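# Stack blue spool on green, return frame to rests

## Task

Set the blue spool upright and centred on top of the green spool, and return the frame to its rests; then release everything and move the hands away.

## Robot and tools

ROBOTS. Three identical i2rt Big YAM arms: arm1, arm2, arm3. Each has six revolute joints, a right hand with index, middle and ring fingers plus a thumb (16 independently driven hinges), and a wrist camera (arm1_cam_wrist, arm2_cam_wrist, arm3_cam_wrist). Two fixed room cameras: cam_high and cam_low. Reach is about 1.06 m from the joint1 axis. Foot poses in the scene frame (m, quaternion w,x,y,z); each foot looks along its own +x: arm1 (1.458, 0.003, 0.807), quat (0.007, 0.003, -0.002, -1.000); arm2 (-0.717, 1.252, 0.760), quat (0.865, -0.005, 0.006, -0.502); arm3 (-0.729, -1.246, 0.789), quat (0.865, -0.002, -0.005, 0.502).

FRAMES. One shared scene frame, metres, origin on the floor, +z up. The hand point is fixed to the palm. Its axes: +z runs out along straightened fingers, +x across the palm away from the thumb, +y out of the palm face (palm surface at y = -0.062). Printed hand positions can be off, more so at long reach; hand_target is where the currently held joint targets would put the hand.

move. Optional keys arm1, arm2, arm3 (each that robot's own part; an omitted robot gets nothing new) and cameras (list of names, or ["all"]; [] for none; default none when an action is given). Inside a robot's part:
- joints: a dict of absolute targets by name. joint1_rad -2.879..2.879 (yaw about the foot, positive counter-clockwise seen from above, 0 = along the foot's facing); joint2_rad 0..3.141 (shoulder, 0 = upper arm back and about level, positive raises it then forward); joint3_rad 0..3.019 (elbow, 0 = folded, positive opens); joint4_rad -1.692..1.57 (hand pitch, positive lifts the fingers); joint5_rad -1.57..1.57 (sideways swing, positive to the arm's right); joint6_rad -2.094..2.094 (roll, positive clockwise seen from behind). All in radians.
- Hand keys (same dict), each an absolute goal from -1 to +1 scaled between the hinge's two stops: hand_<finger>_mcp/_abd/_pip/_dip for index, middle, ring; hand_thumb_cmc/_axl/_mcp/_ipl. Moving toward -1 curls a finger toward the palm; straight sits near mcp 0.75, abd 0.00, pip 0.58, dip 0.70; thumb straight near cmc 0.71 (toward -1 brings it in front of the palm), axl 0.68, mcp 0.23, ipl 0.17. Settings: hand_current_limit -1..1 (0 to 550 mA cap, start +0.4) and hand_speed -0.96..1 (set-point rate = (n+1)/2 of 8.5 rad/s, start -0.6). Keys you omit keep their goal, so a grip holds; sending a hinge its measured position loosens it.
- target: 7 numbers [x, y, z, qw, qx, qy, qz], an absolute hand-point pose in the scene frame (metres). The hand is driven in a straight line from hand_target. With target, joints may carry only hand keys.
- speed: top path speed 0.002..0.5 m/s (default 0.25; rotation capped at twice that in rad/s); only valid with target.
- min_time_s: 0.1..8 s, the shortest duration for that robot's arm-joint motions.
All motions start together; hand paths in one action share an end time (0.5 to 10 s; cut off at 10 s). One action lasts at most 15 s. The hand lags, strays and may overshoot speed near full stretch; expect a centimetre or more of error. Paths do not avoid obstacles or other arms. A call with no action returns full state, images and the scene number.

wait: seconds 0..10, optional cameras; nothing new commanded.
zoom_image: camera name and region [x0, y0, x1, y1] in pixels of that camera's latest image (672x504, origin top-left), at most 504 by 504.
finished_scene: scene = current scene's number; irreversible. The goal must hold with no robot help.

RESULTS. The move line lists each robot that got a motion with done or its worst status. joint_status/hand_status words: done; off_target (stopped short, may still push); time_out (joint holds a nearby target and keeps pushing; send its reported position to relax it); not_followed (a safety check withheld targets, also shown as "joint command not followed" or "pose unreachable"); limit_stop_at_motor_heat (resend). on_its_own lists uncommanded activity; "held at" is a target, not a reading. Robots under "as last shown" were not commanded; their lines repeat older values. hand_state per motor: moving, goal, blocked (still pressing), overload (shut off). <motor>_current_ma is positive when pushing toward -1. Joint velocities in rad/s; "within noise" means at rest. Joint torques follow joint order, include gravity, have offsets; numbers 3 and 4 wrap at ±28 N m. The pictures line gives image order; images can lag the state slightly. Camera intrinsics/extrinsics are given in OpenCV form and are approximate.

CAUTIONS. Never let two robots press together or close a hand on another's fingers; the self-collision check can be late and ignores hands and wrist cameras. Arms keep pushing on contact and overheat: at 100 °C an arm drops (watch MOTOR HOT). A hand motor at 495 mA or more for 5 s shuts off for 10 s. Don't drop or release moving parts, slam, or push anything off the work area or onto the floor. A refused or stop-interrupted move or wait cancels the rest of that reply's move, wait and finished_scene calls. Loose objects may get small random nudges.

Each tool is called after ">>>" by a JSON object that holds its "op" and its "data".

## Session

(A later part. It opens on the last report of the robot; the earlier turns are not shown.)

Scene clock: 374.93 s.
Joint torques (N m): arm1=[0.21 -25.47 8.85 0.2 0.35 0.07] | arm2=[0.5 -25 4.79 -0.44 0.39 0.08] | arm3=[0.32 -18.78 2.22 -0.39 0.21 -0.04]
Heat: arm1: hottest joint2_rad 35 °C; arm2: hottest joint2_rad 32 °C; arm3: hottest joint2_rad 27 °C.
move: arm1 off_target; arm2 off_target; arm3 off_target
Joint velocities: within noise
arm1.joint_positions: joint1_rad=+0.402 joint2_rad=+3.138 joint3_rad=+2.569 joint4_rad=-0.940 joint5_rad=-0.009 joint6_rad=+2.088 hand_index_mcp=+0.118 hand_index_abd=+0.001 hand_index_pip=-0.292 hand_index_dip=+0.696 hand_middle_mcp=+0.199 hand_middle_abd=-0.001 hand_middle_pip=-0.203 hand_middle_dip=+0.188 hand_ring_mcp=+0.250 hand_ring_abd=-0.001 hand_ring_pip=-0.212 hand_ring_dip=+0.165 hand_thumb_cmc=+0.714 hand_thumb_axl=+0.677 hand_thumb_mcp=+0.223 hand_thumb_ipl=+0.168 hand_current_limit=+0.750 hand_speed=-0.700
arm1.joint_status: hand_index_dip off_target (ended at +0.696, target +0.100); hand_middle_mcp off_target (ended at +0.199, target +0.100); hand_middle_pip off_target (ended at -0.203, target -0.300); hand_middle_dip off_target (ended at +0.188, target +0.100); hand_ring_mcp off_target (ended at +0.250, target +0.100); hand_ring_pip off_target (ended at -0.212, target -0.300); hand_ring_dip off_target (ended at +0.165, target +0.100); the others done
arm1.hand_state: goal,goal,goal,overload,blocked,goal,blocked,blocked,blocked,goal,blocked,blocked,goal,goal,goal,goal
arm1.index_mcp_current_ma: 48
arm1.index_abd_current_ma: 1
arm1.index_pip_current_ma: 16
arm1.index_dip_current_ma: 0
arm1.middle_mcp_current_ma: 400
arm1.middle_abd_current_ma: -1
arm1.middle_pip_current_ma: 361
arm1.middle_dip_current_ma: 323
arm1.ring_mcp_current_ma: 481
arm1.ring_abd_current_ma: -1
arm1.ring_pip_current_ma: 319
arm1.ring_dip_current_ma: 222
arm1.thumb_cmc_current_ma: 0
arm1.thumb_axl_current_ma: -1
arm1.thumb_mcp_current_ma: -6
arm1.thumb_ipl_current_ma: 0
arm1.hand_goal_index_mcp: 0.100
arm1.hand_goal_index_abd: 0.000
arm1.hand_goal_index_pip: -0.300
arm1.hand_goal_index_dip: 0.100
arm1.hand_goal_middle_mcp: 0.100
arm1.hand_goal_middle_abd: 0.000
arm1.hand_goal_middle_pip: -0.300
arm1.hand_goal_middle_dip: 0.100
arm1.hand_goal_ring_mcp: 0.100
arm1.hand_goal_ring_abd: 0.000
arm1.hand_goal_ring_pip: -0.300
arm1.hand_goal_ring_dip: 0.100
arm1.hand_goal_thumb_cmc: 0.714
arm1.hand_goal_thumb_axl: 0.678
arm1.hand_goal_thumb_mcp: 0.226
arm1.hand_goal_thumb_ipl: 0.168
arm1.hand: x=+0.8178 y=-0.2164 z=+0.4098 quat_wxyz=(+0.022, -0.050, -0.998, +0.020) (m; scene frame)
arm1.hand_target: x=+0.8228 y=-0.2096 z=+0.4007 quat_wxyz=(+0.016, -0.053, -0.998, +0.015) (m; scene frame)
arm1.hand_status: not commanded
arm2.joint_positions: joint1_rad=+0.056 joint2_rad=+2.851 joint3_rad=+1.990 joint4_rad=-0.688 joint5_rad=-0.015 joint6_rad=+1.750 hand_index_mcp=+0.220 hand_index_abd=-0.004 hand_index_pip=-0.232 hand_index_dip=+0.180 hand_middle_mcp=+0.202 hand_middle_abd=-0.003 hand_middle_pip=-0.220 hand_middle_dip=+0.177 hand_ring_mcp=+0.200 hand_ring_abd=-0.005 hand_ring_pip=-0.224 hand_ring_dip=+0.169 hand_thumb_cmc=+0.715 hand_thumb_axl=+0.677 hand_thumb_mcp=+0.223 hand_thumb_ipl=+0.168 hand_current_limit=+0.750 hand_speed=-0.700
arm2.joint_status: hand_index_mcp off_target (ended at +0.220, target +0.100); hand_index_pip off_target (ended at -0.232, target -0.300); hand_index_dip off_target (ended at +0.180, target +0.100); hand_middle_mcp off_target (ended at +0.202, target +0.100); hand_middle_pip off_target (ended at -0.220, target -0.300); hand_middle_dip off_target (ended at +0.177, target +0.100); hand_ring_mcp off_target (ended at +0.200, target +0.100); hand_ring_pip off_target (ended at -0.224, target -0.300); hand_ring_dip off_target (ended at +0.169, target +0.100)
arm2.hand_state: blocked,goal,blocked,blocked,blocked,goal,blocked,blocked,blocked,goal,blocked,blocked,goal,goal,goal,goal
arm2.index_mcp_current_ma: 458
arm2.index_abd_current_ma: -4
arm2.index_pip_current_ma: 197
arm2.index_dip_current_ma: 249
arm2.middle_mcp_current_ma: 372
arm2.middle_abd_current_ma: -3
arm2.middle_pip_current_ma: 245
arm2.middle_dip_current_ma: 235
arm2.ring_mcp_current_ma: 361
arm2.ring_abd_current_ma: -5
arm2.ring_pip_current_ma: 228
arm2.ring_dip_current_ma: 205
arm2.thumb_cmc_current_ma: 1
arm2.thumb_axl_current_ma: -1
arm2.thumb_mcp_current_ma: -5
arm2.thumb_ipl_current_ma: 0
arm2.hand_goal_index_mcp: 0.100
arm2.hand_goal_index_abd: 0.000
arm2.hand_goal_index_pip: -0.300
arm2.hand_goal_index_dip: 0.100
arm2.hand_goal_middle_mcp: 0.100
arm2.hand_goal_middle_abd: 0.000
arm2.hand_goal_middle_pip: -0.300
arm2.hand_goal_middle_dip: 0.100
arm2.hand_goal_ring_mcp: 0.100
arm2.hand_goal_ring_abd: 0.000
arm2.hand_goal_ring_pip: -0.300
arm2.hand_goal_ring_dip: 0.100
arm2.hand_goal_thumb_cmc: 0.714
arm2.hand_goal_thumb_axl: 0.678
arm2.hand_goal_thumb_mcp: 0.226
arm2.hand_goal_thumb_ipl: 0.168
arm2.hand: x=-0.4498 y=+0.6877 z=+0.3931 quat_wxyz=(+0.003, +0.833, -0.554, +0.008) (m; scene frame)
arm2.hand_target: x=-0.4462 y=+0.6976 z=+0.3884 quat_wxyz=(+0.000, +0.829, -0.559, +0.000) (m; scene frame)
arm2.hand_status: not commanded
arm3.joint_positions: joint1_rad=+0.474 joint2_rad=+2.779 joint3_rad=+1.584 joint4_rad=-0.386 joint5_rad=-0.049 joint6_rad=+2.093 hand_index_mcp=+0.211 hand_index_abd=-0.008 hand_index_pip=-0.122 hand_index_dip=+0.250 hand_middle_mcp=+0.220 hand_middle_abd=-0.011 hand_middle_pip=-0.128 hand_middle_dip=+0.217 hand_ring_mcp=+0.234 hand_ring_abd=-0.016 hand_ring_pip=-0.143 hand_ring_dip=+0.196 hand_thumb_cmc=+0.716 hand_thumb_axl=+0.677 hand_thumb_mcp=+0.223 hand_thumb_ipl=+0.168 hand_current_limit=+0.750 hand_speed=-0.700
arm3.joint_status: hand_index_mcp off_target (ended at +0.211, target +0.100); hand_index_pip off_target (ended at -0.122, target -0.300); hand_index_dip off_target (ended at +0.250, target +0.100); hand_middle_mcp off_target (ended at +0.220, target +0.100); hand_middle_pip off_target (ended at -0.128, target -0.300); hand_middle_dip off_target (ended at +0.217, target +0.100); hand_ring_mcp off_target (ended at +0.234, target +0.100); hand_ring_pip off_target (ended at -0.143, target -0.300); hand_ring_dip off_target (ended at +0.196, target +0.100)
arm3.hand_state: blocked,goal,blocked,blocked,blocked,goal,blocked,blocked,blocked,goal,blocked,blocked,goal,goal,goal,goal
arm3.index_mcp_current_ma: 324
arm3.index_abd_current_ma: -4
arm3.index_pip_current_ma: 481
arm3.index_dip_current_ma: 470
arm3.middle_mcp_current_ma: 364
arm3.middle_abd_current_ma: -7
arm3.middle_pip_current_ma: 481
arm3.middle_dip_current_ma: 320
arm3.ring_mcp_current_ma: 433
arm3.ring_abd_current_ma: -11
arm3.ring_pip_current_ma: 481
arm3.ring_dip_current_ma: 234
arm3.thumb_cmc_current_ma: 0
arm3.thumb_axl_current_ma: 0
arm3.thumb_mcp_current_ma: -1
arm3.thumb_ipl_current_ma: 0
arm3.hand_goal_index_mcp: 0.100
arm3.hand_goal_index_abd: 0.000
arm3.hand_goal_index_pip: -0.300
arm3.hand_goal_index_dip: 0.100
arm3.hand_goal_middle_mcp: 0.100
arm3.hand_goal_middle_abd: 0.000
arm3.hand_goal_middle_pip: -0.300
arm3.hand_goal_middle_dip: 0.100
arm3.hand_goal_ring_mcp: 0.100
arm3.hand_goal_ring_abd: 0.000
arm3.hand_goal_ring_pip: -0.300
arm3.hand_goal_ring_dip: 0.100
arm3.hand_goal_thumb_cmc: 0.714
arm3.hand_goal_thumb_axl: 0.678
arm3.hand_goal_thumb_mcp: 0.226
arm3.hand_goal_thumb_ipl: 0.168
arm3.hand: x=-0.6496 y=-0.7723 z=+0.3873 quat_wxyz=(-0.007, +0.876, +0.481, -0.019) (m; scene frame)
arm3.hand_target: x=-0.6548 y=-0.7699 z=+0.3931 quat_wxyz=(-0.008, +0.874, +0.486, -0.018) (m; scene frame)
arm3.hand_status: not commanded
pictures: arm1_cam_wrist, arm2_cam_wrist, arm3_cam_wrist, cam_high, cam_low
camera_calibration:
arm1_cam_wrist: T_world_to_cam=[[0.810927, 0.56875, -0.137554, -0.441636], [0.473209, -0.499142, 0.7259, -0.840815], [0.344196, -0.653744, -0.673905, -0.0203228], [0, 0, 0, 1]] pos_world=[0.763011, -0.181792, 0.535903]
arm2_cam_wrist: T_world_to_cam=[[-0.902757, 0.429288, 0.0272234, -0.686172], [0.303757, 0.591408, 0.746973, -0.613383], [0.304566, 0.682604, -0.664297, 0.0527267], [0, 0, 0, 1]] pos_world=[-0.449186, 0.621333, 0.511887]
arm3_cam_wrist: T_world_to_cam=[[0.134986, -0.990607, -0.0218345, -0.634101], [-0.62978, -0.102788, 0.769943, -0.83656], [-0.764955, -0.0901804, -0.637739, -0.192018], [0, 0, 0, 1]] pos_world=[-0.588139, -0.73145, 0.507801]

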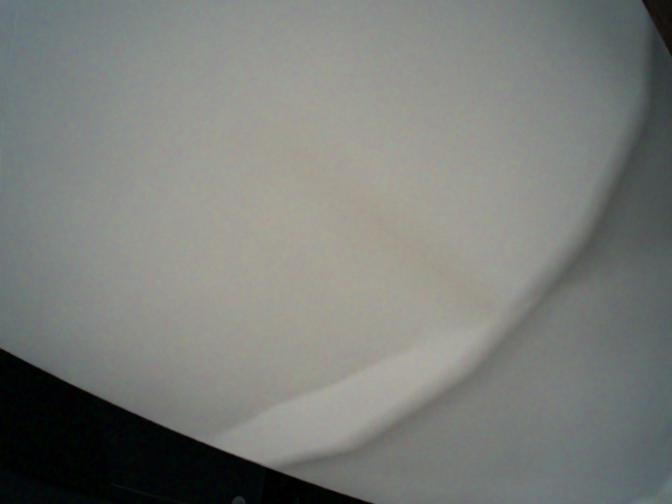

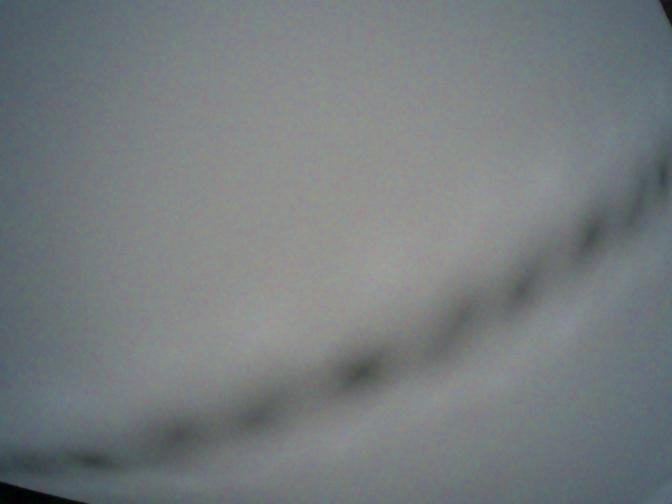

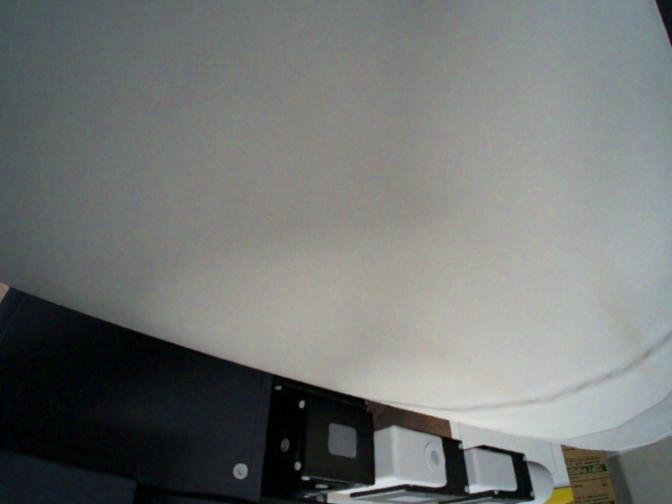

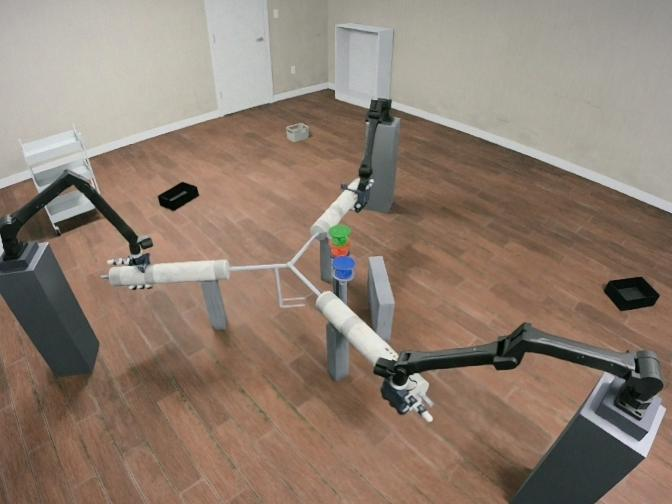

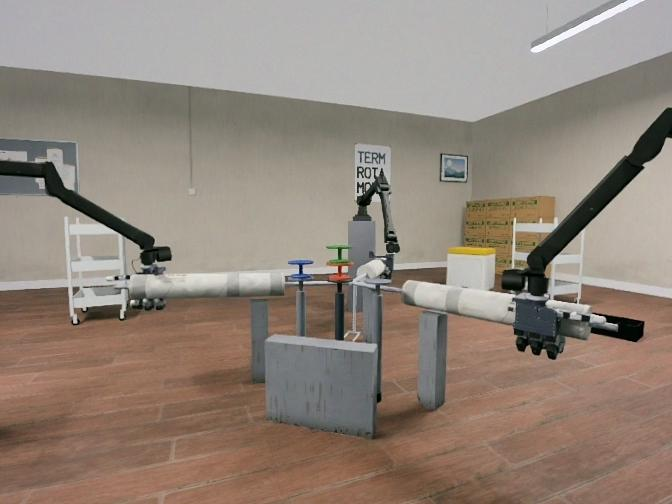

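>>> {"op": "move", "data": {"arm1": {"target":[0.805,-0.211,0.572,0,0.06,0.9982,0],"speed":0.06}, "arm2": {"target":[-0.457,0.678,0.534,0,0.831,-0.5562,0],"speed":0.06}, "arm3": {"target":[-0.6436,-0.7643,0.529,0,0.8763,0.4818,0],"speed":0.06}, "cameras": ["cam_high","cam_low"]}}

Scene clock: 422.70 s.
Joint torques (N m): arm1=[0.09 -34.14 7.72 -1.21 0.59 0.18] | arm2=[-1.67 -28.69 4.82 -1.36 0.94 -0.22] | arm3=[0.67 -21.07 3.43 -1.65 0.3 -0.07]
Heat: arm1: hottest joint2_rad 36 °C; arm2: hottest joint2_rad 32 °C; arm3: hottest joint2_rad 30 °C.
move: arm1 off_target; arm2 off_target; arm3 off_target
Joint velocities: within noise
arm1.joint_positions: joint1_rad=+0.400 joint2_rad=+2.911 joint3_rad=+2.372 joint4_rad=-1.077 joint5_rad=-0.006 joint6_rad=+2.078 hand_index_mcp=+0.118 hand_index_abd=+0.001 hand_index_pip=-0.292 hand_index_dip=+0.696 hand_middle_mcp=+0.211 hand_middle_abd=-0.018 hand_middle_pip=-0.206 hand_middle_dip=+0.151 hand_ring_mcp=+0.218 hand_ring_abd=-0.007 hand_ring_pip=-0.217 hand_ring_dip=+0.138 hand_thumb_cmc=+0.714 hand_thumb_axl=+0.677 hand_thumb_mcp=+0.223 hand_thumb_ipl=+0.168 hand_current_limit=+0.750 hand_speed=-0.700
arm1.joint_status: not commanded
arm1.hand_state: goal,goal,goal,overload,blocked,goal,blocked,blocked,blocked,goal,blocked,blocked,goal,goal,goal,goal
arm1.index_mcp_current_ma: 48
arm1.index_abd_current_ma: 1
arm1.index_pip_current_ma: 15
arm1.index_dip_current_ma: 0
arm1.middle_mcp_current_ma: 458
arm1.middle_abd_current_ma: -37
arm1.middle_pip_current_ma: 346
arm1.middle_dip_current_ma: 163
arm1.ring_mcp_current_ma: 481
arm1.ring_abd_current_ma: -12
arm1.ring_pip_current_ma: 298
arm1.ring_dip_current_ma: 116
arm1.thumb_cmc_current_ma: 0
arm1.thumb_axl_current_ma: -1
arm1.thumb_mcp_current_ma: -6
arm1.thumb_ipl_current_ma: 0
arm1.hand_goal_index_mcp: 0.100
arm1.hand_goal_index_abd: 0.000
arm1.hand_goal_index_pip: -0.300
arm1.hand_goal_index_dip: 0.100
arm1.hand_goal_middle_mcp: 0.100
arm1.hand_goal_middle_abd: 0.000
arm1.hand_goal_middle_pip: -0.300
arm1.hand_goal_middle_dip: 0.100
arm1.hand_goal_ring_mcp: 0.100
arm1.hand_goal_ring_abd: 0.000
arm1.hand_goal_ring_pip: -0.300
arm1.hand_goal_ring_dip: 0.100
arm1.hand_goal_thumb_cmc: 0.714
arm1.hand_goal_thumb_axl: 0.678
arm1.hand_goal_thumb_mcp: 0.226
arm1.hand_goal_thumb_ipl: 0.168
arm1.on_its_own: hand_middle_dip moved -0.037 toward your old target +0.100; hand_ring_mcp moved -0.032 toward your old target +0.100; hand_ring_dip moved -0.027 toward your old target +0.100
arm1.hand: x=+0.8297 y=-0.2077 z=+0.5132 quat_wxyz=(-0.026, -0.046, -0.999, -0.005) (m; scene frame)
arm1.hand_target: x=+0.8055 y=-0.2103 z=+0.5694 quat_wxyz=(-0.001, -0.056, -0.998, +0.001) (m; scene frame)
arm1.hand_status: off_target (0.064 m and 3.4 deg from the pose sent, 0.163 m and 3.6 deg at the start; a joint's target at an end of its range on 104 of 104 steps)
arm2.joint_positions: joint1_rad=+0.051 joint2_rad=+2.601 joint3_rad=+1.840 joint4_rad=-0.798 joint5_rad=-0.027 joint6_rad=+1.741 hand_index_mcp=+0.224 hand_index_abd=-0.004 hand_index_pip=-0.225 hand_index_dip=+0.153 hand_middle_mcp=+0.204 hand_middle_abd=-0.003 hand_middle_pip=-0.218 hand_middle_dip=+0.156 hand_ring_mcp=+0.200 hand_ring_abd=-0.005 hand_ring_pip=-0.224 hand_ring_dip=+0.152 hand_thumb_cmc=+0.715 hand_thumb_axl=+0.677 hand_thumb_mcp=+0.223 hand_thumb_ipl=+0.168 hand_current_limit=+0.750 hand_speed=-0.700
arm2.joint_status: not commanded
arm2.hand_state: blocked,goal,blocked,blocked,blocked,goal,blocked,blocked,blocked,goal,blocked,blocked,goal,goal,goal,goal
arm2.index_mcp_current_ma: 478
arm2.index_abd_current_ma: -4
arm2.index_pip_current_ma: 226
arm2.index_dip_current_ma: 146
arm2.middle_mcp_current_ma: 380
arm2.middle_abd_current_ma: -3
arm2.middle_pip_current_ma: 256
arm2.middle_dip_current_ma: 153
arm2.ring_mcp_current_ma: 361
arm2.ring_abd_current_ma: -5
arm2.ring_pip_current_ma: 228
arm2.ring_dip_current_ma: 141
arm2.thumb_cmc_current_ma: 1
arm2.thumb_axl_current_ma: -1
arm2.thumb_mcp_current_ma: -5
arm2.thumb_ipl_current_ma: 0
arm2.hand_goal_index_mcp: 0.100
arm2.hand_goal_index_abd: 0.000
arm2.hand_goal_index_pip: -0.300
arm2.hand_goal_index_dip: 0.100
arm2.hand_goal_middle_mcp: 0.100
arm2.hand_goal_middle_abd: 0.000
arm2.hand_goal_middle_pip: -0.300
arm2.hand_goal_middle_dip: 0.100
arm2.hand_goal_ring_mcp: 0.100
arm2.hand_goal_ring_abd: 0.000
arm2.hand_goal_ring_pip: -0.300
arm2.hand_goal_ring_dip: 0.100
arm2.hand_goal_thumb_cmc: 0.714
arm2.hand_goal_thumb_axl: 0.678
arm2.hand_goal_thumb_mcp: 0.226
arm2.hand_goal_thumb_ipl: 0.168
arm2.on_its_own: hand_index_dip moved -0.027 toward your old target +0.100; hand_middle_dip moved -0.021 toward your old target +0.100
arm2.hand: x=-0.4476 y=+0.6852 z=+0.5120 quat_wxyz=(-0.004, +0.834, -0.552, +0.006) (m; scene frame)
arm2.hand_target: x=-0.4568 y=+0.6780 z=+0.5334 quat_wxyz=(+0.000, +0.831, -0.556, +0.000) (m; scene frame)
arm2.hand_status: off_target (0.025 m and 1.0 deg from the pose sent, 0.141 m and 1.1 deg at the start)
arm3.joint_positions: joint1_rad=+0.458 joint2_rad=+2.505 joint3_rad=+1.405 joint4_rad=-0.488 joint5_rad=-0.012 joint6_rad=+2.093 hand_index_mcp=+0.171 hand_index_abd=-0.001 hand_index_pip=-0.165 hand_index_dip=+0.175 hand_middle_mcp=+0.176 hand_middle_abd=-0.010 hand_middle_pip=-0.173 hand_middle_dip=+0.176 hand_ring_mcp=+0.205 hand_ring_abd=-0.016 hand_ring_pip=-0.198 hand_ring_dip=+0.152 hand_thumb_cmc=+0.716 hand_thumb_axl=+0.677 hand_thumb_mcp=+0.223 hand_thumb_ipl=+0.168 hand_current_limit=+0.750 hand_speed=-0.700
arm3.joint_status: not commanded
arm3.hand_state: blocked,goal,blocked,blocked,blocked,goal,blocked,blocked,blocked,goal,blocked,blocked,goal,goal,goal,goal
arm3.index_mcp_current_ma: 162
arm3.index_abd_current_ma: 0
arm3.index_pip_current_ma: 395
arm3.index_dip_current_ma: 162
arm3.middle_mcp_current_ma: 178
arm3.middle_abd_current_ma: -5
arm3.middle_pip_current_ma: 359
arm3.middle_dip_current_ma: 163
arm3.ring_mcp_current_ma: 297
arm3.ring_abd_current_ma: -12
arm3.ring_pip_current_ma: 258
arm3.ring_dip_current_ma: 92
arm3.thumb_cmc_current_ma: 0
arm3.thumb_axl_current_ma: 0
arm3.thumb_mcp_current_ma: -1
arm3.thumb_ipl_current_ma: 0
arm3.hand_goal_index_mcp: 0.100
arm3.hand_goal_index_abd: 0.000
arm3.hand_goal_index_pip: -0.300
arm3.hand_goal_index_dip: 0.100
arm3.hand_goal_middle_mcp: 0.100
arm3.hand_goal_middle_abd: 0.000
arm3.hand_goal_middle_pip: -0.300
arm3.hand_goal_middle_dip: 0.100
arm3.hand_goal_ring_mcp: 0.100
arm3.hand_goal_ring_abd: 0.000
arm3.hand_goal_ring_pip: -0.300
arm3.hand_goal_ring_dip: 0.100
arm3.hand_goal_thumb_cmc: 0.714
arm3.hand_goal_thumb_axl: 0.678
arm3.hand_goal_thumb_mcp: 0.226
arm3.hand_goal_thumb_ipl: 0.168
arm3.on_its_own: hand_index_mcp moved -0.040 toward your old target +0.100; hand_index_pip moved -0.043 toward your old target -0.300; hand_index_dip moved -0.074 toward your old target +0.100; hand_middle_mcp moved -0.044 toward your old target +0.100; hand_middle_pip moved -0.045 toward your old target -0.300; hand_middle_dip moved -0.041 toward your old target +0.100; hand_ring_mcp moved -0.029 toward your old target +0.100; hand_ring_pip moved -0.054 toward your old target -0.300; hand_ring_dip moved -0.043 toward your old target +0.100
arm3.hand: x=-0.6365 y=-0.7765 z=+0.5043 quat_wxyz=(+0.006, +0.880, +0.474, -0.005) (m; scene frame)
arm3.hand_target: x=-0.6435 y=-0.7646 z=+0.5280 quat_wxyz=(+0.000, +0.876, +0.482, +0.000) (m; scene frame)
arm3.hand_status: off_target (0.028 m and 1.3 deg from the pose sent, 0.142 m and 2.3 deg at the start)
pictures: cam_high, cam_low

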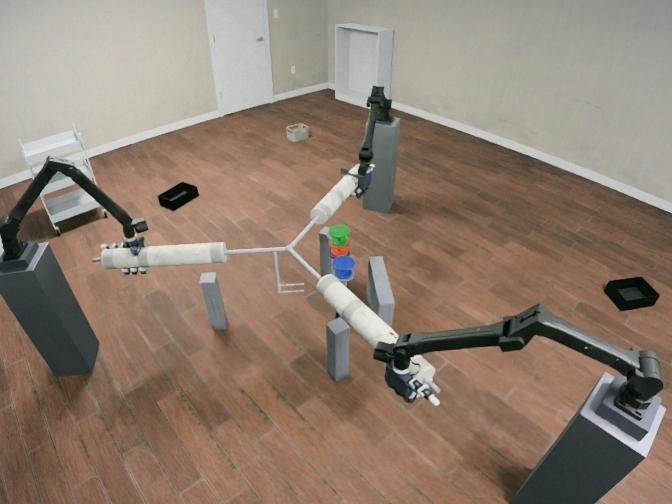

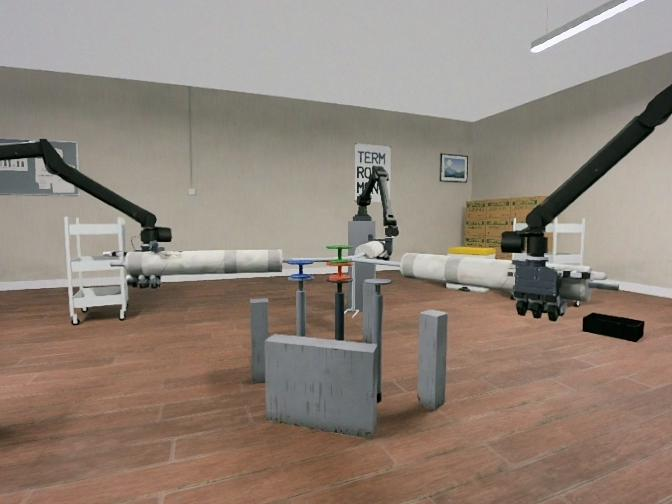

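>>> {"op": "move", "data": {"arm1": {"target":[0.794,-0.218,0.710,0,0.06,0.9982,0],"speed":0.12}, "arm2": {"target":[-0.4588,0.6807,0.664,0,0.831,-0.5562,0],"speed":0.12}, "arm3": {"target":[-0.6566,-0.7603,0.661,0,0.8763,0.4818,0],"speed":0.12}}}

>>> {"op": "move", "data": {"arm1": {"target":[1.007,-0.2014,0.800,0,0.06,0.9982,0],"speed":0.1}, "arm2": {"target":[-0.249,0.688,0.771,0,0.831,-0.5562,0],"speed":0.1}, "arm3": {"target":[-0.434,-0.754,0.767,0,0.8763,0.4818,0],"speed":0.1}, "cameras": ["cam_high","cam_low"]}}

>>> {"op": "zoom_image", "data": {"camera": "cam_low", "region": [240, 190, 400, 310]}}

>>> {"op": "zoom_image", "data": {"camera": "cam_high", "region": [260, 170, 420, 290]}}

Scene clock: 476.00 s.
Joint torques (N m): arm1=[0.26 -34.67 11.29 -1.03 0.55 0.07] | arm2=[-1.61 -27.52 6.15 -1.03 0.96 -0.21] | arm3=[1.2 -19.9 5.74 -1.37 0.07 -0.05]
Heat: arm1: hottest joint2_rad 33 °C; arm2: hottest joint2_rad 33 °C; arm3: hottest joint2_rad 28 °C.
move: arm1 off_target; arm2 off_target; arm3 off_target
Joint velocities: within noise
arm1.joint_positions: joint1_rad=+0.400 joint2_rad=+2.727 joint3_rad=+2.345 joint4_rad=-1.276 joint5_rad=-0.007 joint6_rad=+2.088 hand_index_mcp=+0.147 hand_index_abd=+0.000 hand_index_pip=-0.281 hand_index_dip=+0.723 hand_middle_mcp=+0.242 hand_middle_abd=-0.012 hand_middle_pip=-0.206 hand_middle_dip=+0.151 hand_ring_mcp=+0.231 hand_ring_abd=+0.000 hand_ring_pip=-0.217 hand_ring_dip=+0.138 hand_thumb_cmc=+0.714 hand_thumb_axl=+0.677 hand_thumb_mcp=+0.223 hand_thumb_ipl=+0.168 hand_current_limit=+0.750 hand_speed=-0.700
arm1.joint_status: not commanded
arm1.hand_state: blocked,goal,goal,overload,blocked,goal,blocked,blocked,blocked,goal,blocked,blocked,goal,goal,goal,goal
arm1.index_mcp_current_ma: 161
arm1.index_abd_current_ma: 0
arm1.index_pip_current_ma: 48
arm1.index_dip_current_ma: 0
arm1.middle_mcp_current_ma: 481
arm1.middle_abd_current_ma: -22
arm1.middle_pip_current_ma: 346
arm1.middle_dip_current_ma: 163
arm1.ring_mcp_current_ma: 481
arm1.ring_abd_current_ma: 0
arm1.ring_pip_current_ma: 298
arm1.ring_dip_current_ma: 116
arm1.thumb_cmc_current_ma: 0
arm1.thumb_axl_current_ma: -1
arm1.thumb_mcp_current_ma: -6
arm1.thumb_ipl_current_ma: 0
arm1.hand_goal_index_mcp: 0.100
arm1.hand_goal_index_abd: 0.000
arm1.hand_goal_index_pip: -0.300
arm1.hand_goal_index_dip: 0.100
arm1.hand_goal_middle_mcp: 0.100
arm1.hand_goal_middle_abd: 0.000
arm1.hand_goal_middle_pip: -0.300
arm1.hand_goal_middle_dip: 0.100
arm1.hand_goal_ring_mcp: 0.100
arm1.hand_goal_ring_abd: 0.000
arm1.hand_goal_ring_pip: -0.300
arm1.hand_goal_ring_dip: 0.100
arm1.hand_goal_thumb_cmc: 0.714
arm1.hand_goal_thumb_axl: 0.678
arm1.hand_goal_thumb_mcp: 0.226
arm1.hand_goal_thumb_ipl: 0.168
arm1.hand: x=+0.8239 y=-0.2101 z=+0.6405 quat_wxyz=(-0.044, -0.051, -0.998, -0.014) (m; scene frame)
arm1.hand_target: x=+0.7965 y=-0.2165 z=+0.7082 quat_wxyz=(-0.001, -0.054, -0.999, +0.002) (m; scene frame)
arm1.hand_status: off_target (0.076 m and 5.4 deg from the pose sent, 0.200 m and 3.4 deg at the start; pose on its path clipped on 3 of 55 steps; a joint's target at an end of its range on 55 of 55 steps)
arm2.joint_positions: joint1_rad=+0.046 joint2_rad=+2.365 joint3_rad=+1.772 joint4_rad=-0.980 joint5_rad=-0.028 joint6_rad=+1.737 hand_index_mcp=+0.231 hand_index_abd=-0.004 hand_index_pip=-0.219 hand_index_dip=+0.153 hand_middle_mcp=+0.208 hand_middle_abd=-0.003 hand_middle_pip=-0.213 hand_middle_dip=+0.156 hand_ring_mcp=+0.200 hand_ring_abd=-0.005 hand_ring_pip=-0.223 hand_ring_dip=+0.152 hand_thumb_cmc=+0.715 hand_thumb_axl=+0.677 hand_thumb_mcp=+0.223 hand_thumb_ipl=+0.168 hand_current_limit=+0.750 hand_speed=-0.700
arm2.joint_status: not commanded
arm2.hand_state: blocked,goal,blocked,blocked,blocked,goal,blocked,blocked,blocked,goal,blocked,blocked,goal,goal,goal,goal
arm2.index_mcp_current_ma: 481
arm2.index_abd_current_ma: -4
arm2.index_pip_current_ma: 251
arm2.index_dip_current_ma: 146
arm2.middle_mcp_current_ma: 397
arm2.middle_abd_current_ma: -3
arm2.middle_pip_current_ma: 276
arm2.middle_dip_current_ma: 153
arm2.ring_mcp_current_ma: 361
arm2.ring_abd_current_ma: -5
arm2.ring_pip_current_ma: 233
arm2.ring_dip_current_ma: 141
arm2.thumb_cmc_current_ma: 1
arm2.thumb_axl_current_ma: -1
arm2.thumb_mcp_current_ma: -5
arm2.thumb_ipl_current_ma: 0
arm2.hand_goal_index_mcp: 0.100
arm2.hand_goal_index_abd: 0.000
arm2.hand_goal_index_pip: -0.300
arm2.hand_goal_index_dip: 0.100
arm2.hand_goal_middle_mcp: 0.100
arm2.hand_goal_middle_abd: 0.000
arm2.hand_goal_middle_pip: -0.300
arm2.hand_goal_middle_dip: 0.100
arm2.hand_goal_ring_mcp: 0.100
arm2.hand_goal_ring_abd: 0.000
arm2.hand_goal_ring_pip: -0.300
arm2.hand_goal_ring_dip: 0.100
arm2.hand_goal_thumb_cmc: 0.714
arm2.hand_goal_thumb_axl: 0.678
arm2.hand_goal_thumb_mcp: 0.226
arm2.hand_goal_thumb_ipl: 0.168
arm2.hand: x=-0.4510 y=+0.6885 z=+0.6428 quat_wxyz=(-0.007, +0.833, -0.553, -0.001) (m; scene frame)
arm2.hand_target: x=-0.4588 y=+0.6808 z=+0.6636 quat_wxyz=(+0.000, +0.831, -0.556, +0.000) (m; scene frame)
arm2.hand_status: off_target (0.024 m and 0.9 deg from the pose sent, 0.153 m and 1.0 deg at the start)
arm3.joint_positions: joint1_rad=+0.469 joint2_rad=+2.224 joint3_rad=+1.331 joint4_rad=-0.711 joint5_rad=-0.013 joint6_rad=+2.093 hand_index_mcp=+0.185 hand_index_abd=+0.011 hand_index_pip=-0.165 hand_index_dip=+0.169 hand_middle_mcp=+0.181 hand_middle_abd=+0.005 hand_middle_pip=-0.173 hand_middle_dip=+0.174 hand_ring_mcp=+0.205 hand_ring_abd=-0.001 hand_ring_pip=-0.198 hand_ring_dip=+0.159 hand_thumb_cmc=+0.716 hand_thumb_axl=+0.677 hand_thumb_mcp=+0.223 hand_thumb_ipl=+0.168 hand_current_limit=+0.750 hand_speed=-0.700
arm3.joint_status: not commanded
arm3.hand_state: blocked,goal,blocked,blocked,blocked,goal,blocked,blocked,blocked,goal,blocked,blocked,goal,goal,goal,goal
arm3.index_mcp_current_ma: 213
arm3.index_abd_current_ma: 7
arm3.index_pip_current_ma: 395
arm3.index_dip_current_ma: 140
arm3.middle_mcp_current_ma: 199
arm3.middle_abd_current_ma: 2
arm3.middle_pip_current_ma: 359
arm3.middle_dip_current_ma: 158
arm3.ring_mcp_current_ma: 297
arm3.ring_abd_current_ma: 0
arm3.ring_pip_current_ma: 258
arm3.ring_dip_current_ma: 110
arm3.thumb_cmc_current_ma: 0
arm3.thumb_axl_current_ma: 0
arm3.thumb_mcp_current_ma: -1
arm3.thumb_ipl_current_ma: 0
arm3.hand_goal_index_mcp: 0.100
arm3.hand_goal_index_abd: 0.000
arm3.hand_goal_index_pip: -0.300
arm3.hand_goal_index_dip: 0.100
arm3.hand_goal_middle_mcp: 0.100
arm3.hand_goal_middle_abd: 0.000
arm3.hand_goal_middle_pip: -0.300
arm3.hand_goal_middle_dip: 0.100
arm3.hand_goal_ring_mcp: 0.100
arm3.hand_goal_ring_abd: 0.000
arm3.hand_goal_ring_pip: -0.300
arm3.hand_goal_ring_dip: 0.100
arm3.hand_goal_thumb_cmc: 0.714
arm3.hand_goal_thumb_axl: 0.678
arm3.hand_goal_thumb_mcp: 0.226
arm3.hand_goal_thumb_ipl: 0.168
arm3.hand: x=-0.6436 y=-0.7741 z=+0.6371 quat_wxyz=(+0.012, +0.878, +0.479, -0.009) (m; scene frame)
arm3.hand_target: x=-0.6560 y=-0.7608 z=+0.6603 quat_wxyz=(-0.002, +0.872, +0.490, -0.003) (m; scene frame)
arm3.hand_status: off_target (0.031 m and 1.8 deg from the pose sent, 0.159 m and 1.3 deg at the start; a joint's target at an end of its range on 49 of 55 steps)
pictures: none

Scene clock: 479.97 s.
Joint torques (N m): arm1=[1.14 -25.47 8.03 0.44 0.22 0.1] | arm2=[0.5 -30.92 12.25 -0.54 0.57 -0.21] | arm3=[-0.03 -19.02 11.21 -2.29 -0.49 -0.07]
Heat: arm1: hottest joint2_rad 34 °C; arm2: hottest joint2_rad 33 °C; arm3: hottest joint2_rad 28 °C.
move: arm1 off_target; arm2 off_target; arm3 off_target
Joint velocities: within noise
arm1.joint_positions: joint1_rad=+0.515 joint2_rad=+2.046 joint3_rad=+1.390 joint4_rad=-1.006 joint5_rad=-0.053 joint6_rad=+2.088 hand_index_mcp=+0.141 hand_index_abd=+0.000 hand_index_pip=-0.280 hand_index_dip=+0.723 hand_middle_mcp=+0.234 hand_middle_abd=+0.022 hand_middle_pip=-0.196 hand_middle_dip=+0.177 hand_ring_mcp=+0.219 hand_ring_abd=+0.011 hand_ring_pip=-0.191 hand_ring_dip=+0.177 hand_thumb_cmc=+0.714 hand_thumb_axl=+0.677 hand_thumb_mcp=+0.223 hand_thumb_ipl=+0.168 hand_current_limit=+0.750 hand_speed=-0.700
arm1.joint_status: not commanded
arm1.hand_state: blocked,goal,goal,overload,blocked,blocked,blocked,blocked,blocked,goal,blocked,blocked,goal,goal,goal,goal
arm1.index_mcp_current_ma: 133
arm1.index_abd_current_ma: 0
arm1.index_pip_current_ma: 51
arm1.index_dip_current_ma: 0
arm1.middle_mcp_current_ma: 481
arm1.middle_abd_current_ma: 49
arm1.middle_pip_current_ma: 391
arm1.middle_dip_current_ma: 273
arm1.ring_mcp_current_ma: 481
arm1.ring_abd_current_ma: 20
arm1.ring_pip_current_ma: 418
arm1.ring_dip_current_ma: 274
arm1.thumb_cmc_current_ma: 0
arm1.thumb_axl_current_ma: -1
arm1.thumb_mcp_current_ma: -6
arm1.thumb_ipl_current_ma: 0
arm1.hand_goal_index_mcp: 0.100
arm1.hand_goal_index_abd: 0.000
arm1.hand_goal_index_pip: -0.300
arm1.hand_goal_index_dip: 0.100
arm1.hand_goal_middle_mcp: 0.100
arm1.hand_goal_middle_abd: 0.000
arm1.hand_goal_middle_pip: -0.300
arm1.hand_goal_middle_dip: 0.100
arm1.hand_goal_ring_mcp: 0.100
arm1.hand_goal_ring_abd: 0.000
arm1.hand_goal_ring_pip: -0.300
arm1.hand_goal_ring_dip: 0.100
arm1.hand_goal_thumb_cmc: 0.714
arm1.hand_goal_thumb_axl: 0.678
arm1.hand_goal_thumb_mcp: 0.226
arm1.hand_goal_thumb_ipl: 0.168
arm1.hand: x=+1.0221 y=-0.1901 z=+0.7641 quat_wxyz=(-0.056, +0.005, -0.998, +0.002) (m; scene frame)
arm1.hand_target: x=+1.0076 y=-0.2002 z=+0.7994 quat_wxyz=(-0.017, +0.008, -1.000, +0.023) (m; scene frame)
arm1.hand_status: off_target (0.041 m and 9.8 deg from the pose sent, 0.243 m and 5.4 deg at the start; a joint's target at an end of its range on 119 of 119 steps)
arm2.joint_positions: joint1_rad=+0.255 joint2_rad=+2.759 joint3_rad=+2.820 joint4_rad=-1.686 joint5_rad=-0.018 joint6_rad=+1.970 hand_index_mcp=+0.280 hand_index_abd=-0.003 hand_index_pip=-0.185 hand_index_dip=+0.176 hand_middle_mcp=+0.251 hand_middle_abd=+0.001 hand_middle_pip=-0.199 hand_middle_dip=+0.154 hand_ring_mcp=+0.226 hand_ring_abd=+0.001 hand_ring_pip=-0.223 hand_ring_dip=+0.141 hand_thumb_cmc=+0.715 hand_thumb_axl=+0.677 hand_thumb_mcp=+0.223 hand_thumb_ipl=+0.168 hand_current_limit=+0.750 hand_speed=-0.700
arm2.joint_status: not commanded
arm2.hand_state: blocked,goal,blocked,blocked,blocked,goal,blocked,blocked,blocked,goal,blocked,blocked,goal,goal,goal,goal
arm2.index_mcp_current_ma: 481
arm2.index_abd_current_ma: -3
arm2.index_pip_current_ma: 401
arm2.index_dip_current_ma: 232
arm2.middle_mcp_current_ma: 481
arm2.middle_abd_current_ma: 1
arm2.middle_pip_current_ma: 334
arm2.middle_dip_current_ma: 148
arm2.ring_mcp_current_ma: 481
arm2.ring_abd_current_ma: 1
arm2.ring_pip_current_ma: 235
arm2.ring_dip_current_ma: 101
arm2.thumb_cmc_current_ma: 1
arm2.thumb_axl_current_ma: -1
arm2.thumb_mcp_current_ma: -5
arm2.thumb_ipl_current_ma: 0
arm2.hand_goal_index_mcp: 0.100
arm2.hand_goal_index_abd: 0.000
arm2.hand_goal_index_pip: -0.300
arm2.hand_goal_index_dip: 0.100
arm2.hand_goal_middle_mcp: 0.100
arm2.hand_goal_middle_abd: 0.000
arm2.hand_goal_middle_pip: -0.300
arm2.hand_goal_middle_dip: 0.100
arm2.hand_goal_ring_mcp: 0.100
arm2.hand_goal_ring_abd: 0.000
arm2.hand_goal_ring_pip: -0.300
arm2.hand_goal_ring_dip: 0.100
arm2.hand_goal_thumb_cmc: 0.714
arm2.hand_goal_thumb_axl: 0.678
arm2.hand_goal_thumb_mcp: 0.226
arm2.hand_goal_thumb_ipl: 0.168
arm2.hand: x=-0.2671 y=+0.6961 z=+0.7424 quat_wxyz=(-0.008, +0.826, -0.563, -0.029) (m; scene frame)
arm2.hand_target: x=-0.2508 y=+0.6900 z=+0.7711 quat_wxyz=(+0.001, +0.832, -0.555, +0.005) (m; scene frame)
arm2.hand_status: off_target (0.035 m and 3.6 deg from the pose sent, 0.239 m and 0.9 deg at the start; a joint's target at an end of its range on 17 of 119 steps)
arm3.joint_positions: joint1_rad=+0.108 joint2_rad=+2.140 joint3_rad=+1.523 joint4_rad=-0.991 joint5_rad=+0.011 joint6_rad=+1.735 hand_index_mcp=+0.185 hand_index_abd=+0.002 hand_index_pip=-0.165 hand_index_dip=+0.169 hand_middle_mcp=+0.182 hand_middle_abd=-0.005 hand_middle_pip=-0.173 hand_middle_dip=+0.174 hand_ring_mcp=+0.205 hand_ring_abd=-0.011 hand_ring_pip=-0.198 hand_ring_dip=+0.156 hand_thumb_cmc=+0.716 hand_thumb_axl=+0.677 hand_thumb_mcp=+0.223 hand_thumb_ipl=+0.168 hand_current_limit=+0.750 hand_speed=-0.700
arm3.joint_status: not commanded
arm3.hand_state: blocked,goal,blocked,blocked,blocked,goal,blocked,blocked,blocked,goal,blocked,blocked,goal,goal,goal,goal
arm3.index_mcp_current_ma: 214
arm3.index_abd_current_ma: 0
arm3.index_pip_current_ma: 395
arm3.index_dip_current_ma: 140
arm3.middle_mcp_current_ma: 202
arm3.middle_abd_current_ma: -2
arm3.middle_pip_current_ma: 359
arm3.middle_dip_current_ma: 158
arm3.ring_mcp_current_ma: 297
arm3.ring_abd_current_ma: -7
arm3.ring_pip_current_ma: 258
arm3.ring_dip_current_ma: 101
arm3.thumb_cmc_current_ma: 0
arm3.thumb_axl_current_ma: 0
arm3.thumb_mcp_current_ma: -1
arm3.thumb_ipl_current_ma: 0
arm3.hand_goal_index_mcp: 0.100
arm3.hand_goal_index_abd: 0.000
arm3.hand_goal_index_pip: -0.300
arm3.hand_goal_index_dip: 0.100
arm3.hand_goal_middle_mcp: 0.100
arm3.hand_goal_middle_abd: 0.000
arm3.hand_goal_middle_pip: -0.300
arm3.hand_goal_middle_dip: 0.100
arm3.hand_goal_ring_mcp: 0.100
arm3.hand_goal_ring_abd: 0.000
arm3.hand_goal_ring_pip: -0.300
arm3.hand_goal_ring_dip: 0.100
arm3.hand_goal_thumb_cmc: 0.714
arm3.hand_goal_thumb_axl: 0.678
arm3.hand_goal_thumb_mcp: 0.226
arm3.hand_goal_thumb_ipl: 0.168
arm3.hand: x=-0.4337 y=-0.7748 z=+0.7397 quat_wxyz=(+0.017, +0.878, +0.478, -0.006) (m; scene frame)
arm3.hand_target: x=-0.4343 y=-0.7550 z=+0.7671 quat_wxyz=(+0.000, +0.876, +0.482, +0.001) (m; scene frame)
arm3.hand_status: off_target (0.034 m and 2.2 deg from the pose sent, 0.247 m and 1.8 deg at the start)
pictures: cam_high, cam_low

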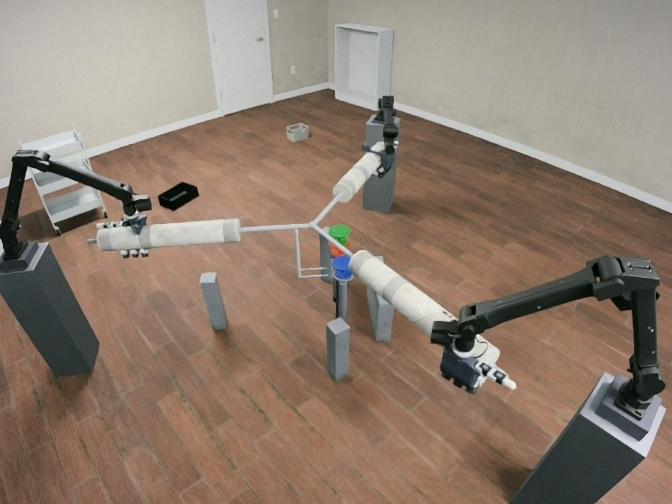

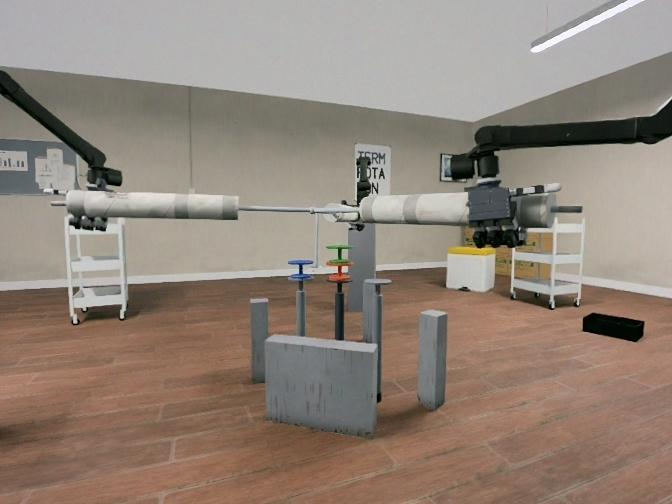

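Scaled by 3.150 from the camera's 672x504 image, which has a finer 960x720 frame.

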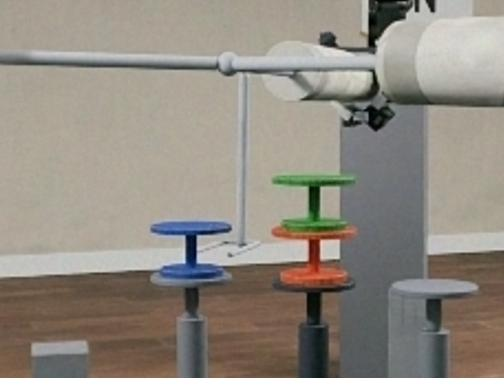

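Scaled by 3.150 from the camera's 672x504 image, which has a finer 960x720 frame.

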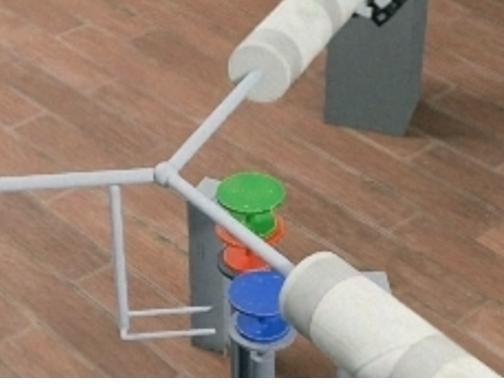

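>>> {"op": "zoom_image", "data": {"camera": "cam_low", "region": [280, 250, 340, 290]}}

>>> {"op": "zoom_image", "data": {"camera": "cam_high", "region": [290, 245, 365, 295]}}

Scaled by 8.400 from the camera's 672x504 image, which has a finer 960x720 frame.

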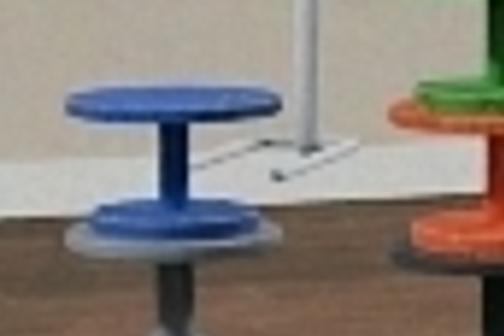

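Scaled by 6.720 from the camera's 672x504 image, which has a finer 960x720 frame.

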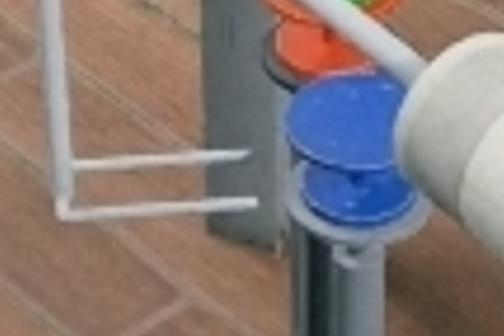

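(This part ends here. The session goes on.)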